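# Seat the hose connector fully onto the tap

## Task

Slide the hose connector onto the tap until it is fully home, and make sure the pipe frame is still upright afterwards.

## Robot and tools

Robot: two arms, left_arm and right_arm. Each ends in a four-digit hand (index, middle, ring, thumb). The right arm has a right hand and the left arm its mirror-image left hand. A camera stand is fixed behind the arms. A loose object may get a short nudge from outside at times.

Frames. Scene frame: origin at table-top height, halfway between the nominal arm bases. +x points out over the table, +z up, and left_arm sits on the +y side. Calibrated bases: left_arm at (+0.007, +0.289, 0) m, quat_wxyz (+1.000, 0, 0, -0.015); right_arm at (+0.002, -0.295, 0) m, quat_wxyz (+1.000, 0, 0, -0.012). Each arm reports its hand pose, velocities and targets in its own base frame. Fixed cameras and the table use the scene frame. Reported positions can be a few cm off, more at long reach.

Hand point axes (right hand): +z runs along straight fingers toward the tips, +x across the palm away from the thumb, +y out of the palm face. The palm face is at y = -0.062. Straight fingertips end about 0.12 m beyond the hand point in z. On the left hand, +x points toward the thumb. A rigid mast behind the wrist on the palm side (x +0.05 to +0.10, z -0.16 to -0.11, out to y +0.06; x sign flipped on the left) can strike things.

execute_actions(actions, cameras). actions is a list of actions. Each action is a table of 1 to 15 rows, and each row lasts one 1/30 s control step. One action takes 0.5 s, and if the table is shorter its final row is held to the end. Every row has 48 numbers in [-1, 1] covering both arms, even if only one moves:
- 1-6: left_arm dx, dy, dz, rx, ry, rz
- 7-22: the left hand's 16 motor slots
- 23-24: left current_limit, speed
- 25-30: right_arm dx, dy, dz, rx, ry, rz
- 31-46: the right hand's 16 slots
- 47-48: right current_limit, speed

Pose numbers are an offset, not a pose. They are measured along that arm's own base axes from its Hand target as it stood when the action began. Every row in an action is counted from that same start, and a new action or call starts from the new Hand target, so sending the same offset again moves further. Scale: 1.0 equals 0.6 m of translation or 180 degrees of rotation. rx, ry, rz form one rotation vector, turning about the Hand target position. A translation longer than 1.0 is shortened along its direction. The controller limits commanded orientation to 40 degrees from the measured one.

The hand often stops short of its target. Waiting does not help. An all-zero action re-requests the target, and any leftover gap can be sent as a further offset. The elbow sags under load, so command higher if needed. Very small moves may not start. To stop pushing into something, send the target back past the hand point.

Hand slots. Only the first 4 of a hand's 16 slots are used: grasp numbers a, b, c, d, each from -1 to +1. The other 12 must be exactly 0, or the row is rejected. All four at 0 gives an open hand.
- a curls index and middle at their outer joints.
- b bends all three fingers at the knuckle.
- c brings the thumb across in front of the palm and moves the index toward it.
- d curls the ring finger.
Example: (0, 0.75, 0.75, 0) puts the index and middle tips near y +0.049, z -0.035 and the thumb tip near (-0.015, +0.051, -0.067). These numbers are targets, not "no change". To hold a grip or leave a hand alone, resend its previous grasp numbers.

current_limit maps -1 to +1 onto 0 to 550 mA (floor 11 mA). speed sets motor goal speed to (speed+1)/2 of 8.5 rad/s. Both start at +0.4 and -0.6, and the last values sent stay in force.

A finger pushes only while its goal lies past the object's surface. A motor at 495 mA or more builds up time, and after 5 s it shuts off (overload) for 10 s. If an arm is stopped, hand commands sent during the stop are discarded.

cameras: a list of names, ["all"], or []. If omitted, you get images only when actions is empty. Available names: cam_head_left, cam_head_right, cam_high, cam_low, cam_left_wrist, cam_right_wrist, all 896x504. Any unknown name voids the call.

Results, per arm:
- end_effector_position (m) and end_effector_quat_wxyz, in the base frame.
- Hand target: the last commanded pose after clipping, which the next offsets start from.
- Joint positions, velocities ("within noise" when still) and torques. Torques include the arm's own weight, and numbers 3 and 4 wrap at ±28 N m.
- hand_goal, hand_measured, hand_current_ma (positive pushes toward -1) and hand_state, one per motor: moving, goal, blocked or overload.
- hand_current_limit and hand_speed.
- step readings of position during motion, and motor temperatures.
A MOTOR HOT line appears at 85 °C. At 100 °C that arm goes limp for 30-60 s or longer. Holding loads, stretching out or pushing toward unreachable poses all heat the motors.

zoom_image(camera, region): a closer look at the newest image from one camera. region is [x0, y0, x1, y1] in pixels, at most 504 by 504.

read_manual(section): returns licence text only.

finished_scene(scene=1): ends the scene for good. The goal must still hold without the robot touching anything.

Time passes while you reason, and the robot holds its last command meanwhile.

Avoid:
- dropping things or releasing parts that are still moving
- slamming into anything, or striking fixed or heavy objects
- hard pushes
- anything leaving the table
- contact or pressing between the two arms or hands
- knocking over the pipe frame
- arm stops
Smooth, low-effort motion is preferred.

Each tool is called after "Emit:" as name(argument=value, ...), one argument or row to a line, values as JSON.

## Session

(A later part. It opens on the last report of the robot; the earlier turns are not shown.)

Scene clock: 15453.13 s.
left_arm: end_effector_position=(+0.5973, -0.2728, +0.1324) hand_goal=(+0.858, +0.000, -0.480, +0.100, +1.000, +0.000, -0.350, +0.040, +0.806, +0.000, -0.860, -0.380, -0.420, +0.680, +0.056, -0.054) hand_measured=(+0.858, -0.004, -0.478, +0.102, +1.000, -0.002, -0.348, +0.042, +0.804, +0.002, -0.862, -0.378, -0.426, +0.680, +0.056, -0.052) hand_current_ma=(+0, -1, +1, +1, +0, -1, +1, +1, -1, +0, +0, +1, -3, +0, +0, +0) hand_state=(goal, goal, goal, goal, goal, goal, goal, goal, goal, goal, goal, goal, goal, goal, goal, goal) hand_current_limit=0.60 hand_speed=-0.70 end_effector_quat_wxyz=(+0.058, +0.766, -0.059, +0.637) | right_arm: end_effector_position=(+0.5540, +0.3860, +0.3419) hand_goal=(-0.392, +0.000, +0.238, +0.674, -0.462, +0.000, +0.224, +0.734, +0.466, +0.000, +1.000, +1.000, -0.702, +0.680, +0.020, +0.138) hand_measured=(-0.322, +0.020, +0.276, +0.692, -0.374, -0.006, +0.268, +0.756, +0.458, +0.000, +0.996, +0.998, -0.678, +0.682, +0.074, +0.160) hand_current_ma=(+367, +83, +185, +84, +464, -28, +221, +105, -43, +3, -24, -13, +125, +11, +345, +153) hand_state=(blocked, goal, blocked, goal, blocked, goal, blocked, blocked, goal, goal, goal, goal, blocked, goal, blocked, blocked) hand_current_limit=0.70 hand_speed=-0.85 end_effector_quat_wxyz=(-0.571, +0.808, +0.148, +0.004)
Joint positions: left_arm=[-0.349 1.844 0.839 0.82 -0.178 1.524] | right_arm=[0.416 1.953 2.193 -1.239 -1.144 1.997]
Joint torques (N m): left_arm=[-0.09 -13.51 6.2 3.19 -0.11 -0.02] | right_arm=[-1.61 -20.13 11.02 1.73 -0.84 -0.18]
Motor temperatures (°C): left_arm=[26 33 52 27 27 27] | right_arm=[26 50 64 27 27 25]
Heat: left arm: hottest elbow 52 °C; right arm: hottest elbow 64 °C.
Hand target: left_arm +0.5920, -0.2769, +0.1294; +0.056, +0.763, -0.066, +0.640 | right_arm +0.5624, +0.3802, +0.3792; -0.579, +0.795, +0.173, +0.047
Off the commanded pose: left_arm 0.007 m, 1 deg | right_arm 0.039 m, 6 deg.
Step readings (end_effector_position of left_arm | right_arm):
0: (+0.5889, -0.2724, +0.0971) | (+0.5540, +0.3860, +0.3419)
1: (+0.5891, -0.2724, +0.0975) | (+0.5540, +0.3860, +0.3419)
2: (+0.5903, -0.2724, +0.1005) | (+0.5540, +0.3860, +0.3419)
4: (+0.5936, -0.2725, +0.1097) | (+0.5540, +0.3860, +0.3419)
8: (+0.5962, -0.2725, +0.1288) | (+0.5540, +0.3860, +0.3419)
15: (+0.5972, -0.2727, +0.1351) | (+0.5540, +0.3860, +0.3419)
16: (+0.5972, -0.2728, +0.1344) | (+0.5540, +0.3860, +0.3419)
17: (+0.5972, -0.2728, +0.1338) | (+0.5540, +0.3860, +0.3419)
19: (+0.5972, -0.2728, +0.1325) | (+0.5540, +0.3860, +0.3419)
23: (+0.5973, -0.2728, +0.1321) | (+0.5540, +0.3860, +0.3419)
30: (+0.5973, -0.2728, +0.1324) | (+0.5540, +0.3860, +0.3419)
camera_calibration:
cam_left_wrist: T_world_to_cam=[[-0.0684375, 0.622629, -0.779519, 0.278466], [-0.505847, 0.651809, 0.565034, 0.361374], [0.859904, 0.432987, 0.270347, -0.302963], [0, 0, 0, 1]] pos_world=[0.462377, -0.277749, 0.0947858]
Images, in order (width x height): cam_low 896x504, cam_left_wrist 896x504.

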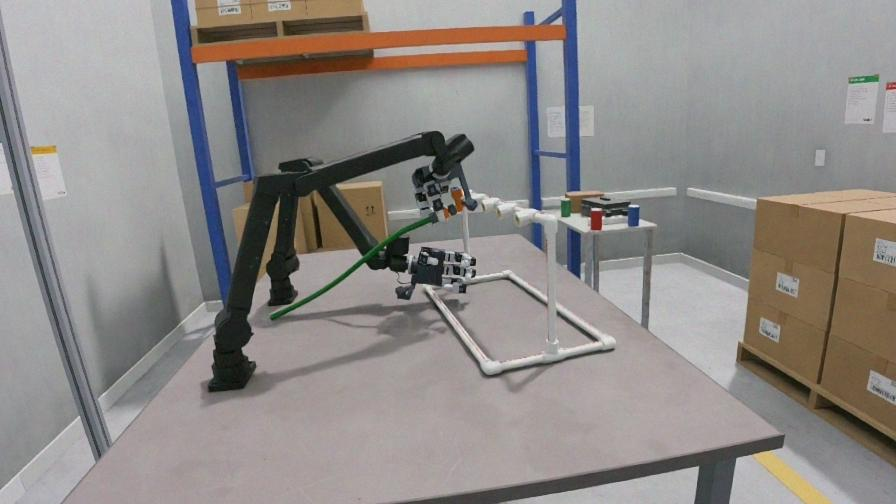

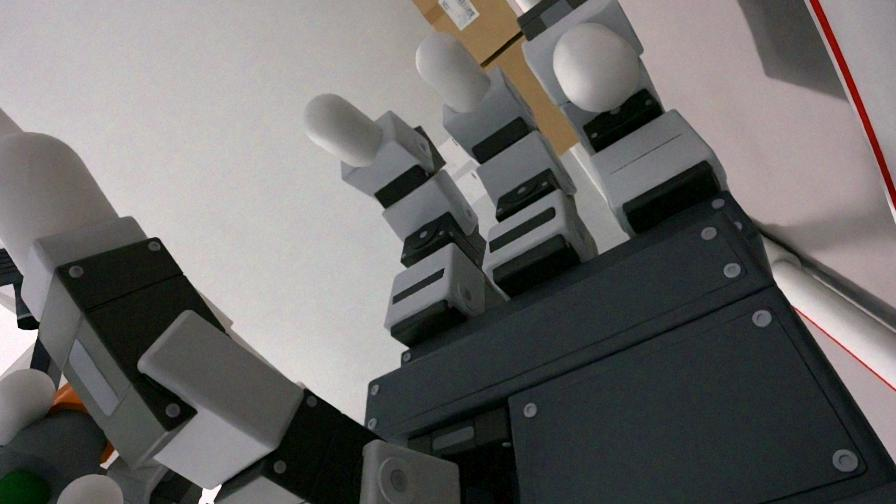

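Emit:
execute_actions(
  actions=[
    [[-0.045,0,0,0,0,0,0.6,-0.15,0.7,0.9,0,0,0,0,0,0,0,0,0,0,0,0,0.6,-0.7,0,0,0,0,0,0,0.15,0.58,0.84,-0.8,0,0,0,0,0,0,0,0,0,0,0,0,0.7,-0.85]],
    [[0,0,-0.035,0,0,0,0.6,-0.15,0.7,0.9,0,0,0,0,0,0,0,0,0,0,0,0,0.6,-0.7,0,0,0,0,0,0,0.15,0.58,0.84,-0.8,0,0,0,0,0,0,0,0,0,0,0,0,0.7,-0.85]],
    [[0,0,-0.02,0,0,0,0.6,-0.15,0.7,0.9,0,0,0,0,0,0,0,0,0,0,0,0,0.6,-0.7,0,0,0,0,0,0,0.15,0.58,0.84,-0.8,0,0,0,0,0,0,0,0,0,0,0,0,0.7,-0.85]],
  ],
  cameras=["cam_low", "cam_left_wrist"],
)

Emit:
zoom_image(
  camera="cam_low",
  region=[400, 240, 480, 300],
)

Scene clock: 15468.37 s.
left_arm: end_effector_position=(+0.5698, -0.2738, +0.1066) hand_goal=(+0.858, +0.000, -0.480, +0.100, +1.000, +0.000, -0.350, +0.040, +0.806, +0.000, -0.860, -0.380, -0.420, +0.680, +0.056, -0.054) hand_measured=(+0.858, -0.004, -0.478, +0.102, +1.000, -0.002, -0.348, +0.042, +0.804, +0.002, -0.862, -0.378, -0.428, +0.680, +0.056, -0.052) hand_current_ma=(+0, -1, +1, +1, +0, -1, +1, +1, -1, +0, +0, +1, -4, +0, +0, +0) hand_state=(goal, goal, goal, goal, goal, goal, goal, goal, goal, goal, goal, goal, goal, goal, goal, goal) hand_current_limit=0.60 hand_speed=-0.70 end_effector_quat_wxyz=(+0.059, +0.761, -0.060, +0.643) | right_arm: end_effector_position=(+0.5540, +0.3860, +0.3419) hand_goal=(-0.392, +0.000, +0.238, +0.674, -0.462, +0.000, +0.224, +0.734, +0.466, +0.000, +1.000, +1.000, -0.702, +0.680, +0.020, +0.138) hand_measured=(-0.322, +0.020, +0.276, +0.692, -0.374, -0.006, +0.268, +0.756, +0.458, +0.000, +0.996, +0.998, -0.678, +0.682, +0.074, +0.160) hand_current_ma=(+367, +83, +185, +84, +464, -27, +221, +105, -43, +3, -24, -13, +125, +11, +345, +153) hand_state=(blocked, goal, blocked, goal, blocked, goal, blocked, blocked, goal, goal, goal, goal, blocked, goal, blocked, blocked) hand_current_limit=0.70 hand_speed=-0.85 end_effector_quat_wxyz=(-0.571, +0.808, +0.148, +0.004)
Joint positions: left_arm=[-0.372 1.888 0.761 0.957 -0.2 1.524] | right_arm=[0.416 1.953 2.193 -1.239 -1.144 1.997]
Joint torques (N m): left_arm=[-0.03 -12.22 5.52 2.85 -0.11 -0.05] | right_arm=[-1.61 -20.13 11.02 1.74 -0.84 -0.18]
Motor temperatures (°C): left_arm=[26 33 51 27 27 27] | right_arm=[26 50 64 27 27 25]
Heat: left arm: hottest elbow 51 °C; right arm: hottest elbow 64 °C.
Hand target: left_arm +0.5651, -0.2768, +0.0963; +0.056, +0.763, -0.066, +0.640 | right_arm +0.5624, +0.3802, +0.3792; -0.579, +0.795, +0.173, +0.047
Off the commanded pose: left_arm 0.012 m, 1 deg | right_arm 0.039 m, 6 deg.
Step readings (end_effector_position of left_arm | right_arm):
0: (+0.5973, -0.2728, +0.1324) | (+0.5540, +0.3860, +0.3419)
1: (+0.5972, -0.2727, +0.1323) | (+0.5540, +0.3860, +0.3419)
2: (+0.5960, -0.2724, +0.1315) | (+0.5540, +0.3860, +0.3419)
4: (+0.5902, -0.2708, +0.1275) | (+0.5540, +0.3860, +0.3419)
8: (+0.5739, -0.2702, +0.1120) | (+0.5540, +0.3860, +0.3419)
15: (+0.5682, -0.2735, +0.1102) | (+0.5540, +0.3860, +0.3419)
16: (+0.5683, -0.2735, +0.1112) | (+0.5540, +0.3860, +0.3419)
17: (+0.5686, -0.2734, +0.1130) | (+0.5540, +0.3860, +0.3419)
19: (+0.5690, -0.2736, +0.1165) | (+0.5540, +0.3860, +0.3419)
23: (+0.5695, -0.2738, +0.1171) | (+0.5540, +0.3860, +0.3419)
30: (+0.5693, -0.2737, +0.1078) | (+0.5540, +0.3860, +0.3419)
31: (+0.5693, -0.2737, +0.1078) | (+0.5540, +0.3860, +0.3419)
32: (+0.5694, -0.2737, +0.1080) | (+0.5540, +0.3860, +0.3419)
34: (+0.5695, -0.2738, +0.1080) | (+0.5540, +0.3860, +0.3419)
38: (+0.5697, -0.2738, +0.1065) | (+0.5540, +0.3860, +0.3419)
45: (+0.5698, -0.2738, +0.1067) | (+0.5540, +0.3860, +0.3419)
camera_calibration:
cam_left_wrist: T_world_to_cam=[[-0.054443, 0.621046, -0.781881, 0.248976], [-0.514221, 0.653785, 0.555106, 0.369028], [0.855928, 0.432281, 0.283761, -0.27122], [0, 0, 0, 1]] pos_world=[0.435462, -0.278647, 0.0667823]
Images, in order (width x height): cam_low 896x504, cam_left_wrist 896x504.

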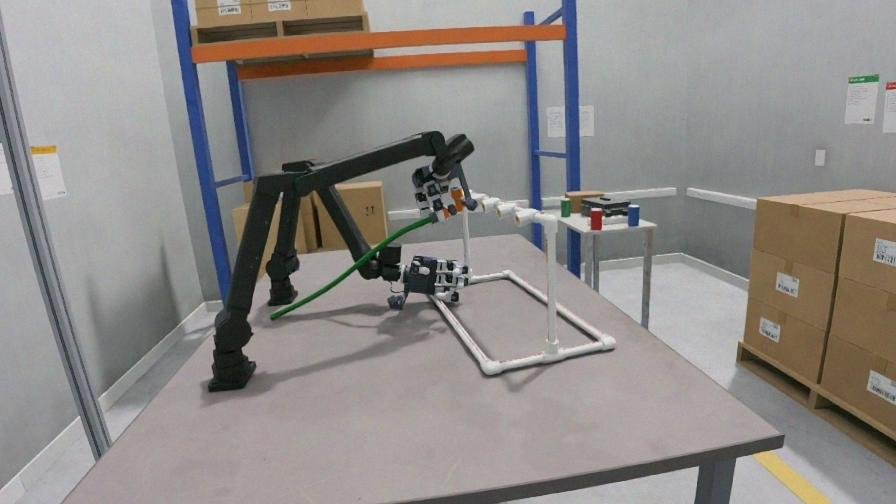

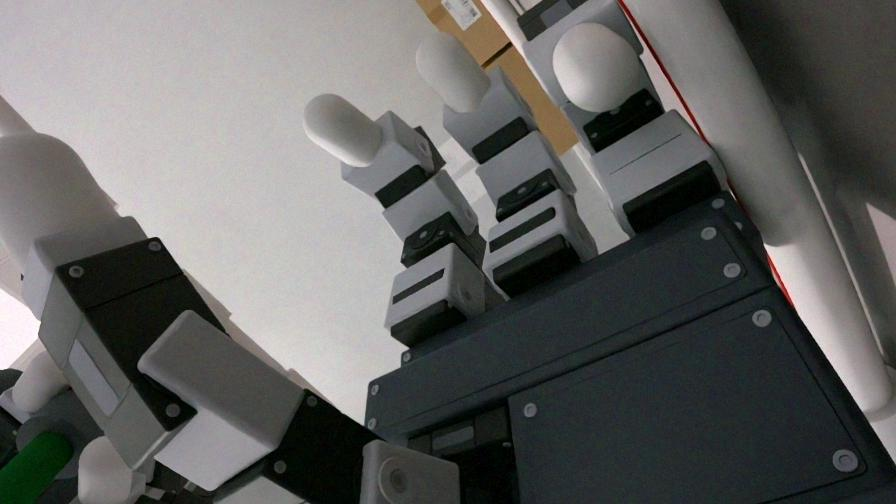

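Scaled by 6.300.

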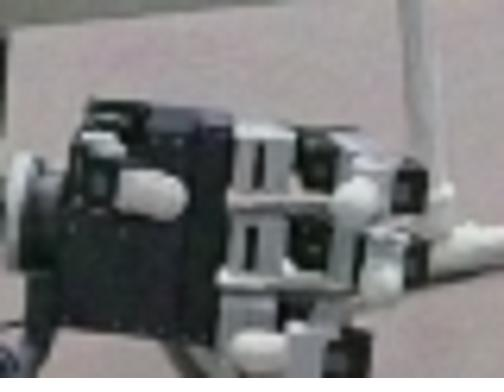

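Emit:
execute_actions(
  actions=[
    [[0,0,-0.04,0,0,0,0.6,-0.15,0.7,0.9,0,0,0,0,0,0,0,0,0,0,0,0,0.6,-0.7,0,0,0,0,0,0,0.15,0.58,0.84,-0.8,0,0,0,0,0,0,0,0,0,0,0,0,0.7,-0.85]],
    [[0,0,-0.04,0,0,0,0.6,-0.15,0.7,0.9,0,0,0,0,0,0,0,0,0,0,0,0,0.6,-0.7,0,0,0,0,0,0,0.15,0.58,0.84,-0.8,0,0,0,0,0,0,0,0,0,0,0,0,0.7,-0.85]],
  ],
  cameras=["cam_low", "cam_high", "cam_left_wrist"],
)

Emit:
zoom_image(
  camera="cam_low",
  region=[400, 240, 480, 300],
)

Scene clock: 15480.13 s.
left_arm: end_effector_position=(+0.5687, -0.2733, +0.1071) hand_goal=(+0.858, +0.000, -0.480, +0.100, +1.000, +0.000, -0.350, +0.040, +0.806, +0.000, -0.860, -0.380, -0.420, +0.680, +0.056, -0.054) hand_measured=(+0.858, -0.004, -0.478, +0.102, +1.000, -0.002, -0.348, +0.042, +0.804, +0.002, -0.862, -0.378, -0.428, +0.680, +0.056, -0.052) hand_current_ma=(+0, -1, +1, +1, +0, -1, +1, +1, -1, +0, +0, +1, -4, +0, +0, +0) hand_state=(goal, goal, goal, goal, goal, goal, goal, goal, goal, goal, goal, goal, goal, goal, goal, goal) hand_current_limit=0.60 hand_speed=-0.70 end_effector_quat_wxyz=(+0.070, +0.727, -0.050, +0.681) | right_arm: end_effector_position=(+0.5540, +0.3860, +0.3419) hand_goal=(-0.392, +0.000, +0.238, +0.674, -0.462, +0.000, +0.224, +0.734, +0.466, +0.000, +1.000, +1.000, -0.702, +0.680, +0.020, +0.138) hand_measured=(-0.322, +0.020, +0.276, +0.692, -0.374, -0.006, +0.268, +0.756, +0.458, +0.000, +0.996, +0.998, -0.678, +0.682, +0.074, +0.160) hand_current_ma=(+367, +83, +185, +84, +464, -27, +221, +105, -43, +3, -24, -13, +126, +11, +345, +153) hand_state=(blocked, goal, blocked, goal, blocked, goal, blocked, blocked, goal, goal, goal, goal, blocked, goal, blocked, blocked) hand_current_limit=0.70 hand_speed=-0.85 end_effector_quat_wxyz=(-0.571, +0.808, +0.148, +0.004)
Joint positions: left_arm=[-0.372 1.966 0.761 1.142 -0.2 1.524] | right_arm=[0.416 1.953 2.193 -1.239 -1.144 1.997]
Joint torques (N m): left_arm=[0.15 -8.64 4.94 0.91 -0.03 -0.04] | right_arm=[-1.61 -20.13 11.02 1.74 -0.83 -0.18]
Motor temperatures (°C): left_arm=[26 34 50 27 27 27] | right_arm=[26 50 64 27 27 25]
Heat: left arm: hottest elbow 50 °C; right arm: hottest elbow 64 °C.
Hand target: left_arm +0.5651, -0.2768, +0.0484; +0.056, +0.763, -0.066, +0.640 | right_arm +0.5624, +0.3802, +0.3792; -0.579, +0.795, +0.173, +0.047
Off the commanded pose: left_arm 0.059 m, 7 deg | right_arm 0.039 m, 6 deg.
Step readings (end_effector_position of left_arm | right_arm):
0: (+0.5698, -0.2738, +0.1066) | (+0.5540, +0.3860, +0.3419)
1: (+0.5698, -0.2738, +0.1068) | (+0.5540, +0.3860, +0.3419)
2: (+0.5698, -0.2738, +0.1064) | (+0.5540, +0.3860, +0.3419)
4: (+0.5700, -0.2738, +0.1061) | (+0.5540, +0.3860, +0.3419)
8: (+0.5700, -0.2738, +0.1068) | (+0.5540, +0.3860, +0.3419)
15: (+0.5699, -0.2738, +0.1071) | (+0.5540, +0.3860, +0.3419)
16: (+0.5699, -0.2738, +0.1071) | (+0.5540, +0.3860, +0.3419)
17: (+0.5698, -0.2738, +0.1068) | (+0.5540, +0.3860, +0.3419)
19: (+0.5696, -0.2737, +0.1068) | (+0.5540, +0.3860, +0.3419)
23: (+0.5690, -0.2734, +0.1066) | (+0.5540, +0.3860, +0.3419)
30: (+0.5688, -0.2733, +0.1068) | (+0.5540, +0.3860, +0.3419)
camera_calibration:
cam_left_wrist: T_world_to_cam=[[0.0242017, 0.590348, -0.806786, 0.198535], [-0.565689, 0.673481, 0.475835, 0.411098], [0.824263, 0.444874, 0.350253, -0.256382], [0, 0, 0, 1]] pos_world=[0.439075, -0.280013, 0.0543593]
Images, in order (width x height): cam_high 896x504, cam_low 896x504, cam_left_wrist 896x504.

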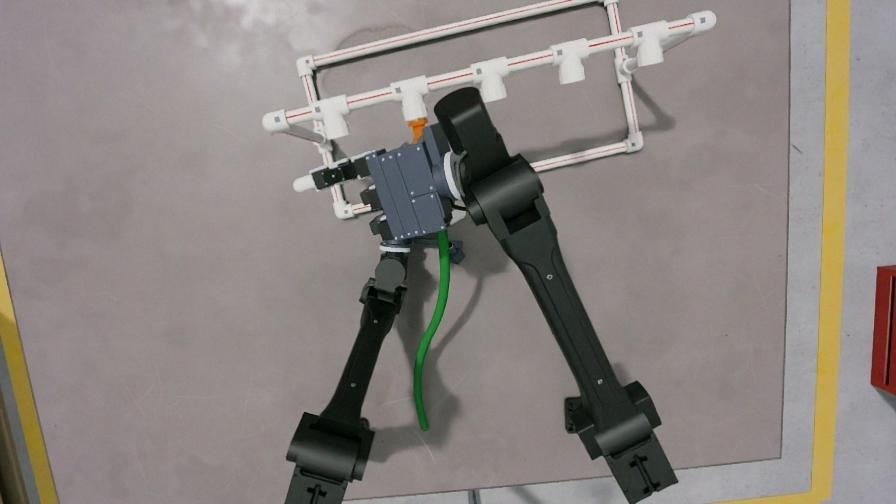

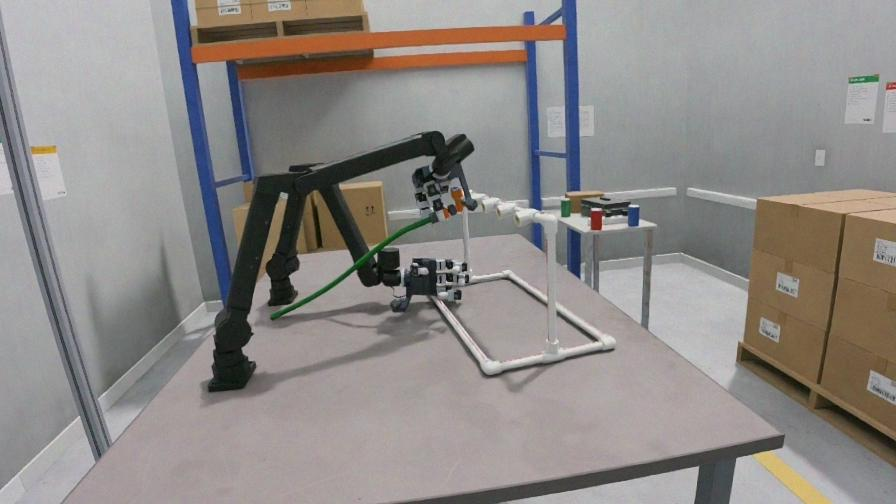

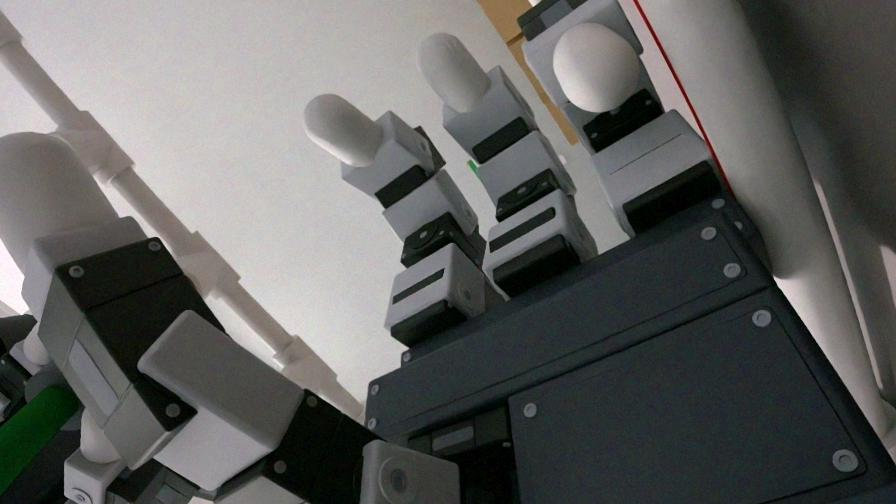

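Scaled by 6.300.

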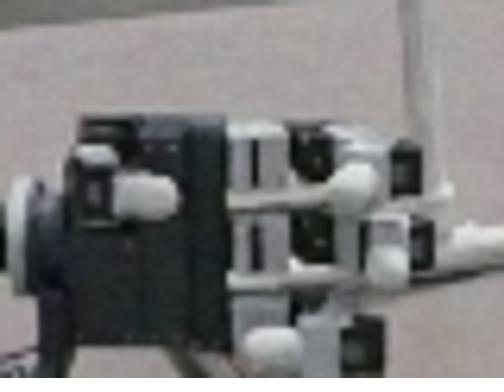

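Emit:
execute_actions(
  actions=[
    [[0,0,-0.03,0.0096,0.0547,0,0.6,-0.15,0.7,0.9,0,0,0,0,0,0,0,0,0,0,0,0,0.6,-0.7,0,0,0,0,0,0,0.15,0.58,0.84,-0.8,0,0,0,0,0,0,0,0,0,0,0,0,0.7,-0.85]],
    [[0,0,-0.04,0.0048,0.0273,0,0.6,-0.15,0.7,0.9,0,0,0,0,0,0,0,0,0,0,0,0,0.6,-0.7,0,0,0,0,0,0,0.15,0.58,0.84,-0.8,0,0,0,0,0,0,0,0,0,0,0,0,0.7,-0.85]],
  ],
  cameras=["cam_low", "cam_high", "cam_left_wrist"],
)

Emit:
zoom_image(
  camera="cam_low",
  region=[380, 230, 480, 310],
)

Scene clock: 15497.53 s.
left_arm: end_effector_position=(+0.5823, -0.2771, +0.0970) hand_goal=(+0.858, +0.000, -0.480, +0.100, +1.000, +0.000, -0.350, +0.040, +0.806, +0.000, -0.860, -0.380, -0.420, +0.680, +0.056, -0.054) hand_measured=(+0.858, -0.004, -0.478, +0.102, +1.000, -0.002, -0.348, +0.042, +0.800, +0.002, -0.862, -0.378, -0.428, +0.680, +0.056, -0.052) hand_current_ma=(+0, -1, +1, +1, +0, -1, +1, +1, -3, +0, +0, +1, -4, +0, +0, +0) hand_state=(goal, goal, goal, goal, goal, goal, goal, goal, goal, goal, goal, goal, goal, goal, goal, goal) hand_current_limit=0.60 hand_speed=-0.70 end_effector_quat_wxyz=(+0.059, +0.785, -0.056, +0.614) | right_arm: end_effector_position=(+0.5540, +0.3860, +0.3419) hand_goal=(-0.392, +0.000, +0.238, +0.674, -0.462, +0.000, +0.224, +0.734, +0.466, +0.000, +1.000, +1.000, -0.702, +0.680, +0.020, +0.138) hand_measured=(-0.322, +0.020, +0.276, +0.692, -0.374, -0.006, +0.268, +0.756, +0.458, +0.000, +0.996, +0.998, -0.676, +0.682, +0.074, +0.160) hand_current_ma=(+367, +83, +186, +84, +464, -25, +221, +105, -43, +3, -24, -13, +127, +11, +345, +153) hand_state=(blocked, goal, blocked, goal, blocked, goal, blocked, blocked, goal, goal, goal, goal, blocked, goal, blocked, blocked) hand_current_limit=0.70 hand_speed=-0.85 end_effector_quat_wxyz=(-0.571, +0.808, +0.148, +0.004)
Joint positions: left_arm=[-0.37 1.884 0.805 0.833 -0.197 1.496] | right_arm=[0.416 1.953 2.193 -1.239 -1.144 1.997]
Joint torques (N m): left_arm=[-0.03 -7.53 3.92 -0.55 0.46 -0.32] | right_arm=[-1.61 -20.19 11.03 1.72 -0.84 -0.18]
Motor temperatures (°C): left_arm=[26 33 48 27 27 27] | right_arm=[26 50 64 27 27 25]
Heat: left arm: hottest elbow 48 °C; right arm: hottest elbow 64 °C.
Hand target: left_arm +0.5650, -0.2769, +0.0064; +0.047, +0.840, -0.073, +0.535 | right_arm +0.5624, +0.3802, +0.3792; -0.579, +0.795, +0.173, +0.047
Off the commanded pose: left_arm 0.092 m, 11 deg | right_arm 0.039 m, 6 deg.
Step readings (end_effector_position of left_arm | right_arm):
0: (+0.5687, -0.2733, +0.1071) | (+0.5540, +0.3860, +0.3419)
1: (+0.5688, -0.2733, +0.1069) | (+0.5540, +0.3860, +0.3419)
2: (+0.5690, -0.2734, +0.1043) | (+0.5540, +0.3860, +0.3419)
4: (+0.5713, -0.2743, +0.1034) | (+0.5540, +0.3860, +0.3419)
8: (+0.5756, -0.2757, +0.1013) | (+0.5540, +0.3860, +0.3419)
15: (+0.5782, -0.2766, +0.0997) | (+0.5540, +0.3860, +0.3419)
16: (+0.5783, -0.2767, +0.0995) | (+0.5540, +0.3860, +0.3419)
17: (+0.5787, -0.2768, +0.0990) | (+0.5540, +0.3860, +0.3419)
19: (+0.5796, -0.2771, +0.0983) | (+0.5540, +0.3860, +0.3419)
23: (+0.5813, -0.2773, +0.0973) | (+0.5540, +0.3860, +0.3419)
30: (+0.5822, -0.2773, +0.0970) | (+0.5540, +0.3860, +0.3419)
camera_calibration:
cam_left_wrist: T_world_to_cam=[[-0.118028, 0.621321, -0.774616, 0.280555], [-0.472804, 0.650809, 0.594057, 0.354224], [0.873227, 0.436357, 0.21695, -0.280271], [0, 0, 0, 1]] pos_world=[0.445332, -0.282549, 0.0676979]
Images, in order (width x height): cam_high 896x504, cam_low 896x504, cam_left_wrist 896x504.

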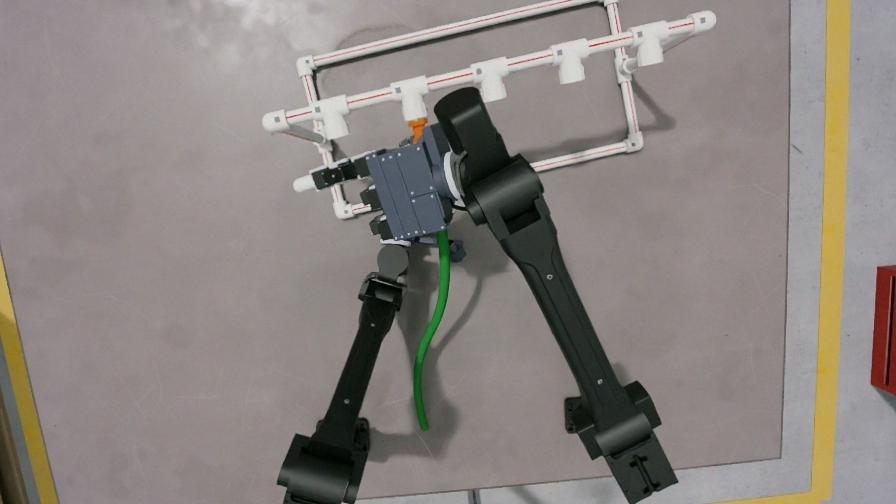

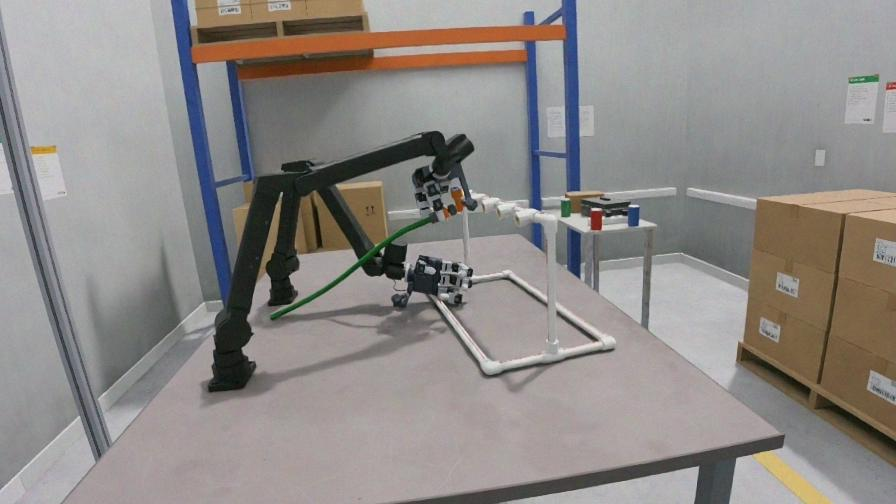

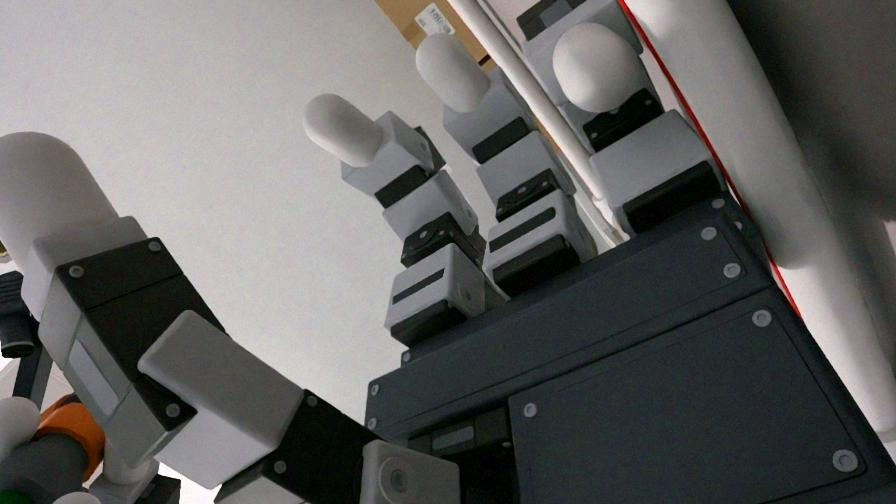

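Scaled by 5.040.

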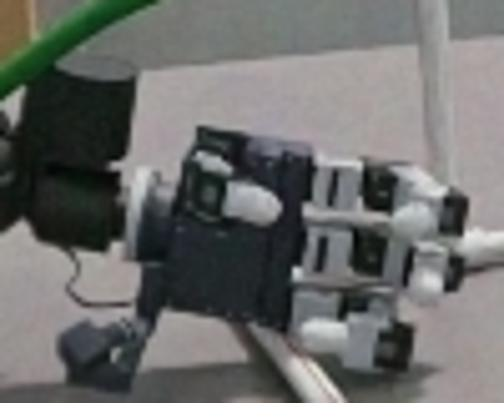

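Emit:
execute_actions(
  actions=[
    [[-0.02,0,-0.06,0.003,0.017,0,0.6,-0.15,0.7,0.9,0,0,0,0,0,0,0,0,0,0,0,0,0.6,-0.7,0,0,0,0,0,0,0.15,0.58,0.84,-0.8,0,0,0,0,0,0,0,0,0,0,0,0,0.7,-0.85]],
    [[-0.02,0,-0.06,0.003,0.017,0,0.6,-0.15,0.7,0.9,0,0,0,0,0,0,0,0,0,0,0,0,0.6,-0.7,0,0,0,0,0,0,0.15,0.58,0.84,-0.8,0,0,0,0,0,0,0,0,0,0,0,0,0.7,-0.85]],
  ],
  cameras=["cam_low", "cam_high"],
)

Emit:
zoom_image(
  camera="cam_low",
  region=[380, 230, 480, 310],
)

Scene clock: 15508.33 s.
left_arm: end_effector_position=(+0.5841, -0.2763, +0.0925) hand_goal=(+0.858, +0.000, -0.480, +0.100, +1.000, +0.000, -0.350, +0.040, +0.806, +0.000, -0.860, -0.380, -0.420, +0.680, +0.056, -0.054) hand_measured=(+0.858, -0.004, -0.478, +0.102, +1.000, -0.002, -0.348, +0.042, +0.804, +0.002, -0.862, -0.378, -0.428, +0.680, +0.056, -0.052) hand_current_ma=(+0, -1, +1, +1, +0, -1, +1, +1, -1, +0, +0, +1, -4, +0, +0, +0) hand_state=(goal, goal, goal, goal, goal, goal, goal, goal, goal, goal, goal, goal, goal, goal, goal, goal) hand_current_limit=0.60 hand_speed=-0.70 end_effector_quat_wxyz=(+0.062, +0.784, -0.048, +0.616) | right_arm: end_effector_position=(+0.5540, +0.3860, +0.3419) hand_goal=(-0.392, +0.000, +0.238, +0.674, -0.462, +0.000, +0.224, +0.734, +0.466, +0.000, +1.000, +1.000, -0.702, +0.680, +0.020, +0.138) hand_measured=(-0.322, +0.020, +0.276, +0.692, -0.374, -0.006, +0.268, +0.756, +0.458, +0.000, +0.996, +0.998, -0.676, +0.682, +0.074, +0.160) hand_current_ma=(+367, +83, +186, +84, +464, -25, +221, +105, -43, +3, -24, -13, +127, +11, +345, +153) hand_state=(blocked, goal, blocked, goal, blocked, goal, blocked, blocked, goal, goal, goal, goal, blocked, goal, blocked, blocked) hand_current_limit=0.70 hand_speed=-0.85 end_effector_quat_wxyz=(-0.571, +0.808, +0.148, +0.004)
Joint positions: left_arm=[-0.369 1.905 0.807 0.857 -0.201 1.482] | right_arm=[0.416 1.953 2.193 -1.239 -1.144 1.997]
Joint torques (N m): left_arm=[-0.5 -3.31 -0.62 -0.91 0.43 -0.39] | right_arm=[-1.61 -20.13 11.02 1.73 -0.84 -0.18]
Motor temperatures (°C): left_arm=[26 33 47 27 28 27] | right_arm=[26 50 64 27 27 25]
Heat: left arm: hottest elbow 47 °C; right arm: hottest elbow 64 °C.
Hand target: left_arm +0.5411, -0.2769, -0.0655; +0.043, +0.868, -0.075, +0.489 | right_arm +0.5624, +0.3802, +0.3792; -0.579, +0.795, +0.173, +0.047
Off the commanded pose: left_arm 0.164 m, 18 deg | right_arm 0.039 m, 6 deg.
Step readings (end_effector_position of left_arm | right_arm):
0: (+0.5823, -0.2771, +0.0971) | (+0.5540, +0.3860, +0.3419)
1: (+0.5823, -0.2771, +0.0971) | (+0.5540, +0.3860, +0.3419)
2: (+0.5824, -0.2771, +0.0971) | (+0.5540, +0.3860, +0.3419)
4: (+0.5824, -0.2770, +0.0966) | (+0.5540, +0.3860, +0.3419)
8: (+0.5826, -0.2768, +0.0964) | (+0.5540, +0.3860, +0.3419)
15: (+0.5827, -0.2766, +0.0928) | (+0.5540, +0.3860, +0.3419)
16: (+0.5834, -0.2766, +0.0925) | (+0.5540, +0.3860, +0.3419)
17: (+0.5835, -0.2766, +0.0924) | (+0.5540, +0.3860, +0.3419)
19: (+0.5838, -0.2764, +0.0921) | (+0.5540, +0.3860, +0.3419)
23: (+0.5840, -0.2763, +0.0926) | (+0.5540, +0.3860, +0.3419)
30: (+0.5841, -0.2763, +0.0924) | (+0.5540, +0.3860, +0.3419)
Images, in order (width x height): cam_high 896x504, cam_low 896x504.

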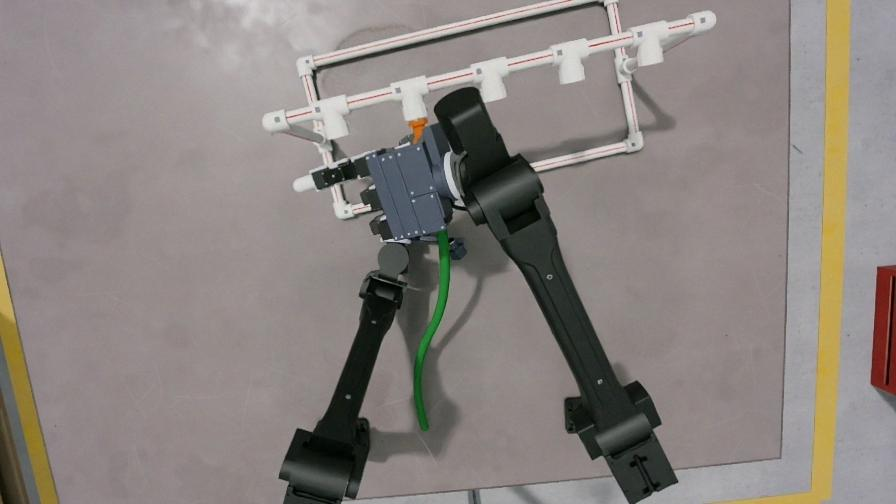

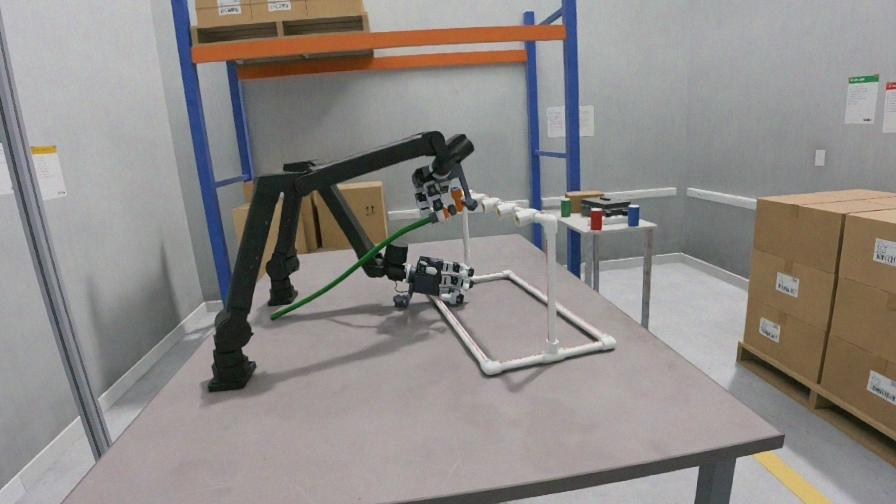

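Scaled by 5.040.

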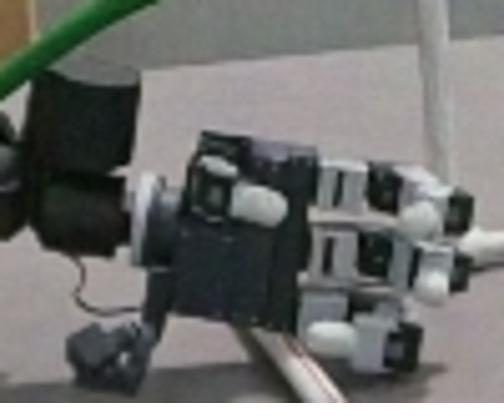

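Emit:
execute_actions(
  actions=[
    [[0,0,0,0,0,0,0.6,-0.15,0.7,0.9,0,0,0,0,0,0,0,0,0,0,0,0,0.6,-0.7,0.0156,0.0026,0.0052,0,0,0.011,0.15,0.58,0.84,-0.8,0,0,0,0,0,0,0,0,0,0,0,0,0.7,-0.85]],
    [[0,0,0,0,0,0,0.6,-0.15,0.7,0.9,0,0,0,0,0,0,0,0,0,0,0,0,0.6,-0.7,0.0156,0.0026,0.0052,0,0,0,0.15,0.58,0.84,-0.8,0,0,0,0,0,0,0,0,0,0,0,0,0.7,-0.85]],
  ],
  cameras=["cam_low", "cam_high", "cam_right_wrist"],
)

Emit:
zoom_image(
  camera="cam_right_wrist",
  region=[400, 0, 700, 150],
)

Emit:
zoom_image(
  camera="cam_low",
  region=[405, 185, 475, 235],
)

Scene clock: 15520.67 s.
left_arm: end_effector_position=(+0.5841, -0.2763, +0.0925) hand_goal=(+0.858, +0.000, -0.480, +0.100, +1.000, +0.000, -0.350, +0.040, +0.806, +0.000, -0.860, -0.380, -0.420, +0.680, +0.056, -0.054) hand_measured=(+0.858, -0.004, -0.478, +0.102, +1.000, -0.002, -0.348, +0.042, +0.804, +0.002, -0.862, -0.378, -0.428, +0.680, +0.056, -0.052) hand_current_ma=(+0, -1, +1, +1, +0, -1, +1, +1, -1, +0, +0, +1, -4, +0, +0, +0) hand_state=(goal, goal, goal, goal, goal, goal, goal, goal, goal, goal, goal, goal, goal, goal, goal, goal) hand_current_limit=0.60 hand_speed=-0.70 end_effector_quat_wxyz=(+0.062, +0.784, -0.048, +0.616) | right_arm: end_effector_position=(+0.5549, +0.3863, +0.3427) hand_goal=(-0.392, +0.000, +0.238, +0.674, -0.462, +0.000, +0.224, +0.734, +0.466, +0.000, +1.000, +1.000, -0.702, +0.680, +0.020, +0.138) hand_measured=(-0.318, +0.026, +0.282, +0.694, -0.374, +0.006, +0.268, +0.756, +0.458, +0.000, +0.996, +0.998, -0.660, +0.684, +0.074, +0.160) hand_current_ma=(+388, +113, +217, +99, +462, +29, +217, +105, -43, +3, -24, -13, +214, +28, +345, +153) hand_state=(blocked, blocked, blocked, blocked, blocked, goal, blocked, blocked, goal, goal, goal, goal, blocked, goal, blocked, blocked) hand_current_limit=0.70 hand_speed=-0.85 end_effector_quat_wxyz=(-0.570, +0.808, +0.146, -0.022)
Joint positions: left_arm=[-0.369 1.905 0.807 0.857 -0.201 1.482] | right_arm=[0.413 2.021 2.311 -1.382 -1.165 1.945]
Joint torques (N m): left_arm=[-0.85 -3.31 -0.62 -0.83 0.43 -0.4] | right_arm=[-2.08 -18.08 15.84 1.14 -0.98 -0.45]
Motor temperatures (°C): left_arm=[26 32 46 27 28 27] | right_arm=[26 50 64 27 28 25]
Heat: left arm: hottest elbow 46 °C; right arm: hottest elbow 64 °C.
Hand target: left_arm +0.5411, -0.2769, -0.0655; +0.043, +0.868, -0.075, +0.489 | right_arm +0.5810, +0.3835, +0.3854; -0.580, +0.792, +0.187, +0.037
Off the commanded pose: left_arm 0.164 m, 18 deg | right_arm 0.050 m, 9 deg.
Step readings (end_effector_position of left_arm | right_arm):
0: (+0.5841, -0.2763, +0.0925) | (+0.5540, +0.3860, +0.3419)
1: (+0.5841, -0.2763, +0.0925) | (+0.5540, +0.3860, +0.3419)
2: (+0.5841, -0.2763, +0.0925) | (+0.5537, +0.3861, +0.3420)
4: (+0.5841, -0.2763, +0.0925) | (+0.5527, +0.3856, +0.3420)
8: (+0.5841, -0.2763, +0.0925) | (+0.5525, +0.3856, +0.3421)
15: (+0.5841, -0.2763, +0.0925) | (+0.5524, +0.3853, +0.3420)
16: (+0.5841, -0.2763, +0.0925) | (+0.5524, +0.3853, +0.3421)
17: (+0.5841, -0.2763, +0.0925) | (+0.5526, +0.3854, +0.3422)
19: (+0.5841, -0.2763, +0.0925) | (+0.5533, +0.3858, +0.3423)
23: (+0.5841, -0.2763, +0.0925) | (+0.5544, +0.3861, +0.3425)
30: (+0.5841, -0.2763, +0.0925) | (+0.5548, +0.3863, +0.3427)
camera_calibration:
cam_right_wrist: T_world_to_cam=[[-0.591999, -0.434387, -0.678856, 0.756299], [-0.349612, -0.620524, 0.701941, 0.145711], [-0.72616, 0.652885, 0.215483, 0.205323], [0, 0, 0, 1]] pos_world=[0.647768, 0.284891, 0.366894]
Images, in order (width x height): cam_high 896x504, cam_low 896x504, cam_right_wrist 896x504.

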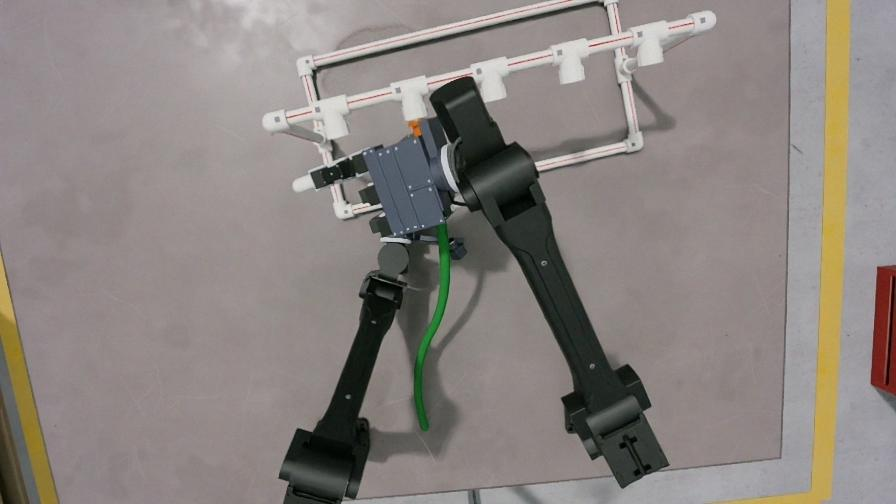

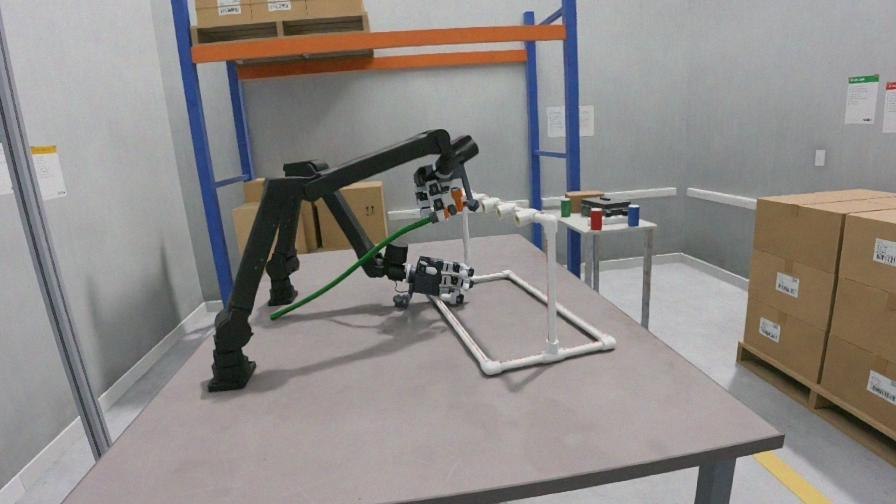

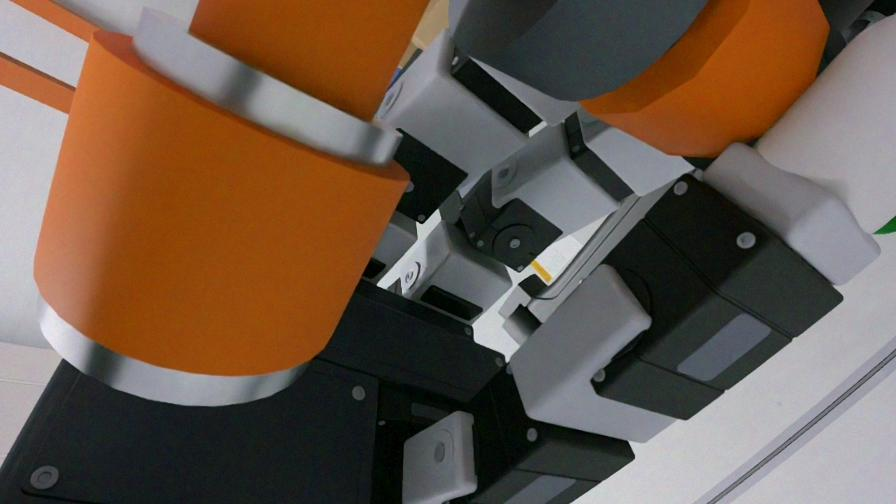

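Scaled by 1.680.

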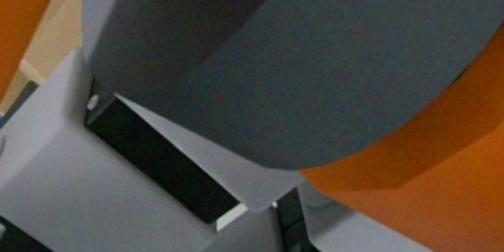

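Scaled by 7.200.

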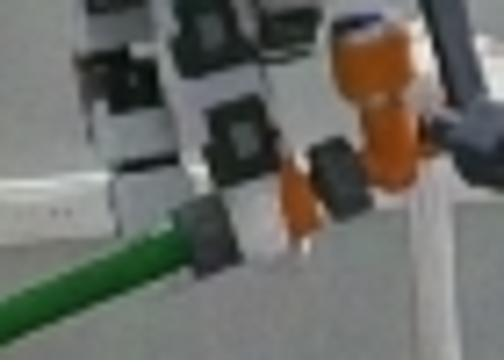

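Emit:
execute_actions(
  actions=[
    [[0,0,0,0,0,0,0.6,-0.15,0.7,0.9,0,0,0,0,0,0,0,0,0,0,0,0,0.6,-0.7,0.0156,0.0026,0.0052,0,0,0,0.15,0.58,0.84,-0.8,0,0,0,0,0,0,0,0,0,0,0,0,0.7,-0.85]],
    [[0,0,0,0,0,0,0.6,-0.15,0.7,0.9,0,0,0,0,0,0,0,0,0,0,0,0,0.6,-0.7,0.0156,0.0026,0.0052,0,0,0,0.15,0.58,0.84,-0.8,0,0,0,0,0,0,0,0,0,0,0,0,0.7,-0.85]],
  ],
  cameras=["cam_low", "cam_high", "cam_right_wrist"],
)

Emit:
zoom_image(
  camera="cam_right_wrist",
  region=[400, 0, 700, 150],
)

Emit:
zoom_image(
  camera="cam_low",
  region=[405, 185, 475, 235],
)

Scene clock: 15530.07 s.
left_arm: end_effector_position=(+0.5841, -0.2763, +0.0925) hand_goal=(+0.858, +0.000, -0.480, +0.100, +1.000, +0.000, -0.350, +0.040, +0.806, +0.000, -0.860, -0.380, -0.420, +0.680, +0.056, -0.054) hand_measured=(+0.858, -0.004, -0.478, +0.102, +1.000, -0.002, -0.348, +0.042, +0.804, +0.002, -0.862, -0.378, -0.428, +0.680, +0.056, -0.052) hand_current_ma=(+0, -1, +1, +1, +0, -1, +1, +1, -1, +0, +0, +1, -4, +0, +0, +0) hand_state=(goal, goal, goal, goal, goal, goal, goal, goal, goal, goal, goal, goal, goal, goal, goal, goal) hand_current_limit=0.60 hand_speed=-0.70 end_effector_quat_wxyz=(+0.062, +0.784, -0.048, +0.616) | right_arm: end_effector_position=(+0.5703, +0.3905, +0.3496) hand_goal=(-0.392, +0.000, +0.238, +0.674, -0.462, +0.000, +0.224, +0.734, +0.466, +0.000, +1.000, +1.000, -0.702, +0.680, +0.020, +0.138) hand_measured=(-0.316, +0.028, +0.284, +0.696, -0.382, +0.010, +0.266, +0.756, +0.458, +0.000, +0.996, +0.998, -0.566, +0.698, +0.074, +0.160) hand_current_ma=(+407, +119, +225, +108, +422, +41, +204, +105, -43, +3, -24, -13, +468, +110, +345, +153) hand_state=(blocked, blocked, blocked, blocked, blocked, goal, blocked, blocked, goal, goal, goal, goal, blocked, goal, blocked, blocked) hand_current_limit=0.70 hand_speed=-0.85 end_effector_quat_wxyz=(-0.569, +0.811, +0.135, -0.032)
Joint positions: left_arm=[-0.369 1.905 0.807 0.857 -0.201 1.482] | right_arm=[0.408 2.127 2.509 -1.491 -1.169 1.958]
Joint torques (N m): left_arm=[-0.97 -3.37 -0.49 -0.77 0.39 -0.42] | right_arm=[-2.2 -19.14 15.82 1.51 -0.95 -0.63]
Motor temperatures (°C): left_arm=[26 32 46 27 28 27] | right_arm=[26 48 69 26 28 25]
Heat: left arm: hottest elbow 46 °C; right arm: hottest elbow 69 °C.
Hand target: left_arm +0.5411, -0.2769, -0.0655; +0.043, +0.868, -0.075, +0.489 | right_arm +0.5997, +0.3866, +0.3917; -0.580, +0.792, +0.187, +0.037
Off the commanded pose: left_arm 0.164 m, 18 deg | right_arm 0.052 m, 10 deg.
Step readings (end_effector_position of left_arm | right_arm):
0: (+0.5841, -0.2763, +0.0925) | (+0.5549, +0.3863, +0.3427)
1: (+0.5841, -0.2763, +0.0925) | (+0.5549, +0.3864, +0.3429)
2: (+0.5841, -0.2763, +0.0925) | (+0.5553, +0.3862, +0.3430)
4: (+0.5841, -0.2763, +0.0925) | (+0.5567, +0.3869, +0.3438)
8: (+0.5841, -0.2763, +0.0925) | (+0.5597, +0.3878, +0.3451)
15: (+0.5841, -0.2763, +0.0925) | (+0.5612, +0.3881, +0.3456)
16: (+0.5841, -0.2763, +0.0925) | (+0.5612, +0.3881, +0.3456)
17: (+0.5841, -0.2763, +0.0925) | (+0.5616, +0.3883, +0.3460)
19: (+0.5841, -0.2763, +0.0925) | (+0.5636, +0.3887, +0.3465)
23: (+0.5841, -0.2763, +0.0925) | (+0.5672, +0.3897, +0.3483)
30: (+0.5841, -0.2763, +0.0925) | (+0.5700, +0.3903, +0.3497)
camera_calibration:
cam_right_wrist: T_world_to_cam=[[-0.614996, -0.434482, -0.658032, 0.777807], [-0.333368, -0.612996, 0.716311, 0.131572], [-0.714595, 0.659895, 0.232147, 0.197178], [0, 0, 0, 1]] pos_world=[0.663112, 0.28848, 0.371801]
Images, in order (width x height): cam_high 896x504, cam_low 896x504, cam_right_wrist 896x504.

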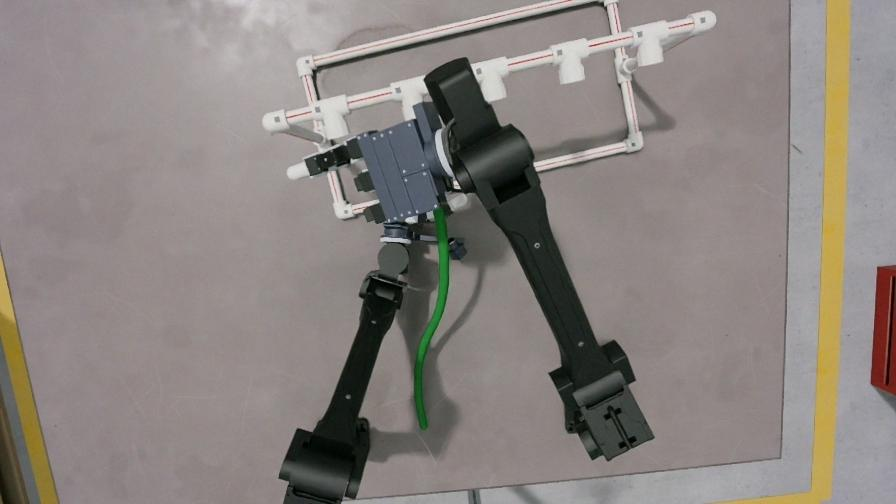

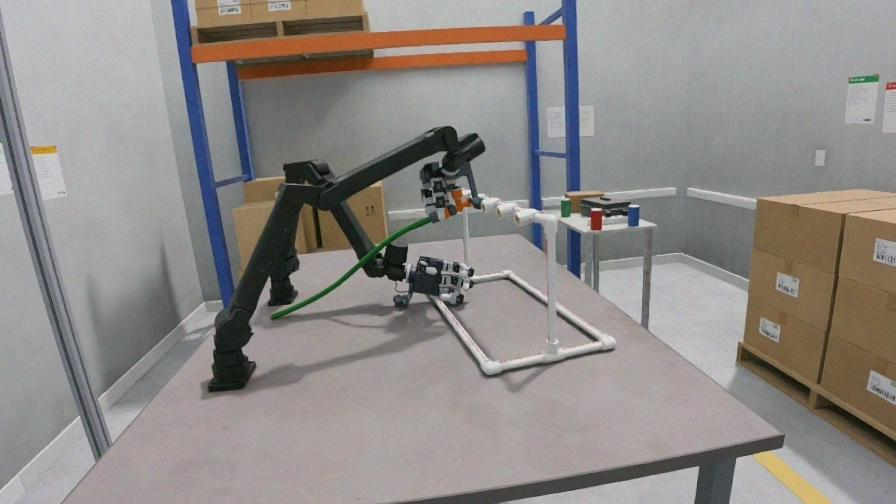

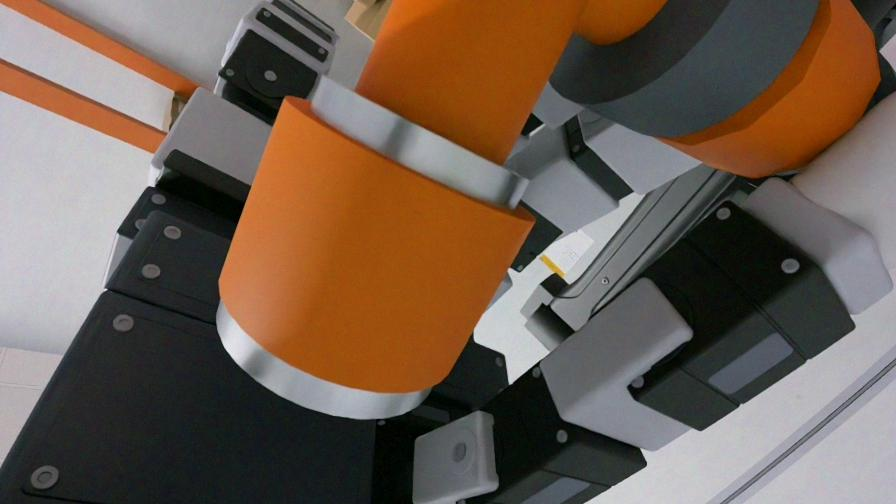

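Scaled by 1.680.

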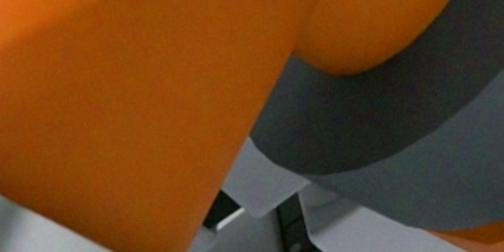

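Scaled by 7.200.

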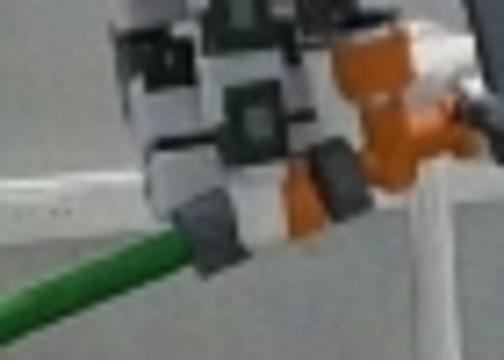

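Emit:
zoom_image(
  camera="cam_right_wrist",
  region=[540, 0, 896, 200],
)

Emit:
zoom_image(
  camera="cam_low",
  region=[420, 190, 470, 230],
)

Scaled by 1.416.

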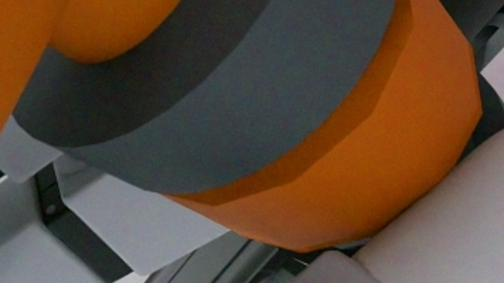

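Scaled by 10.080.

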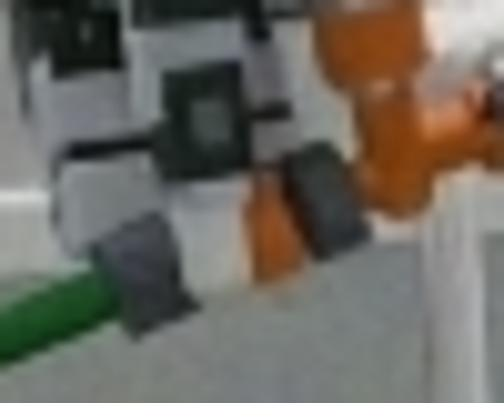

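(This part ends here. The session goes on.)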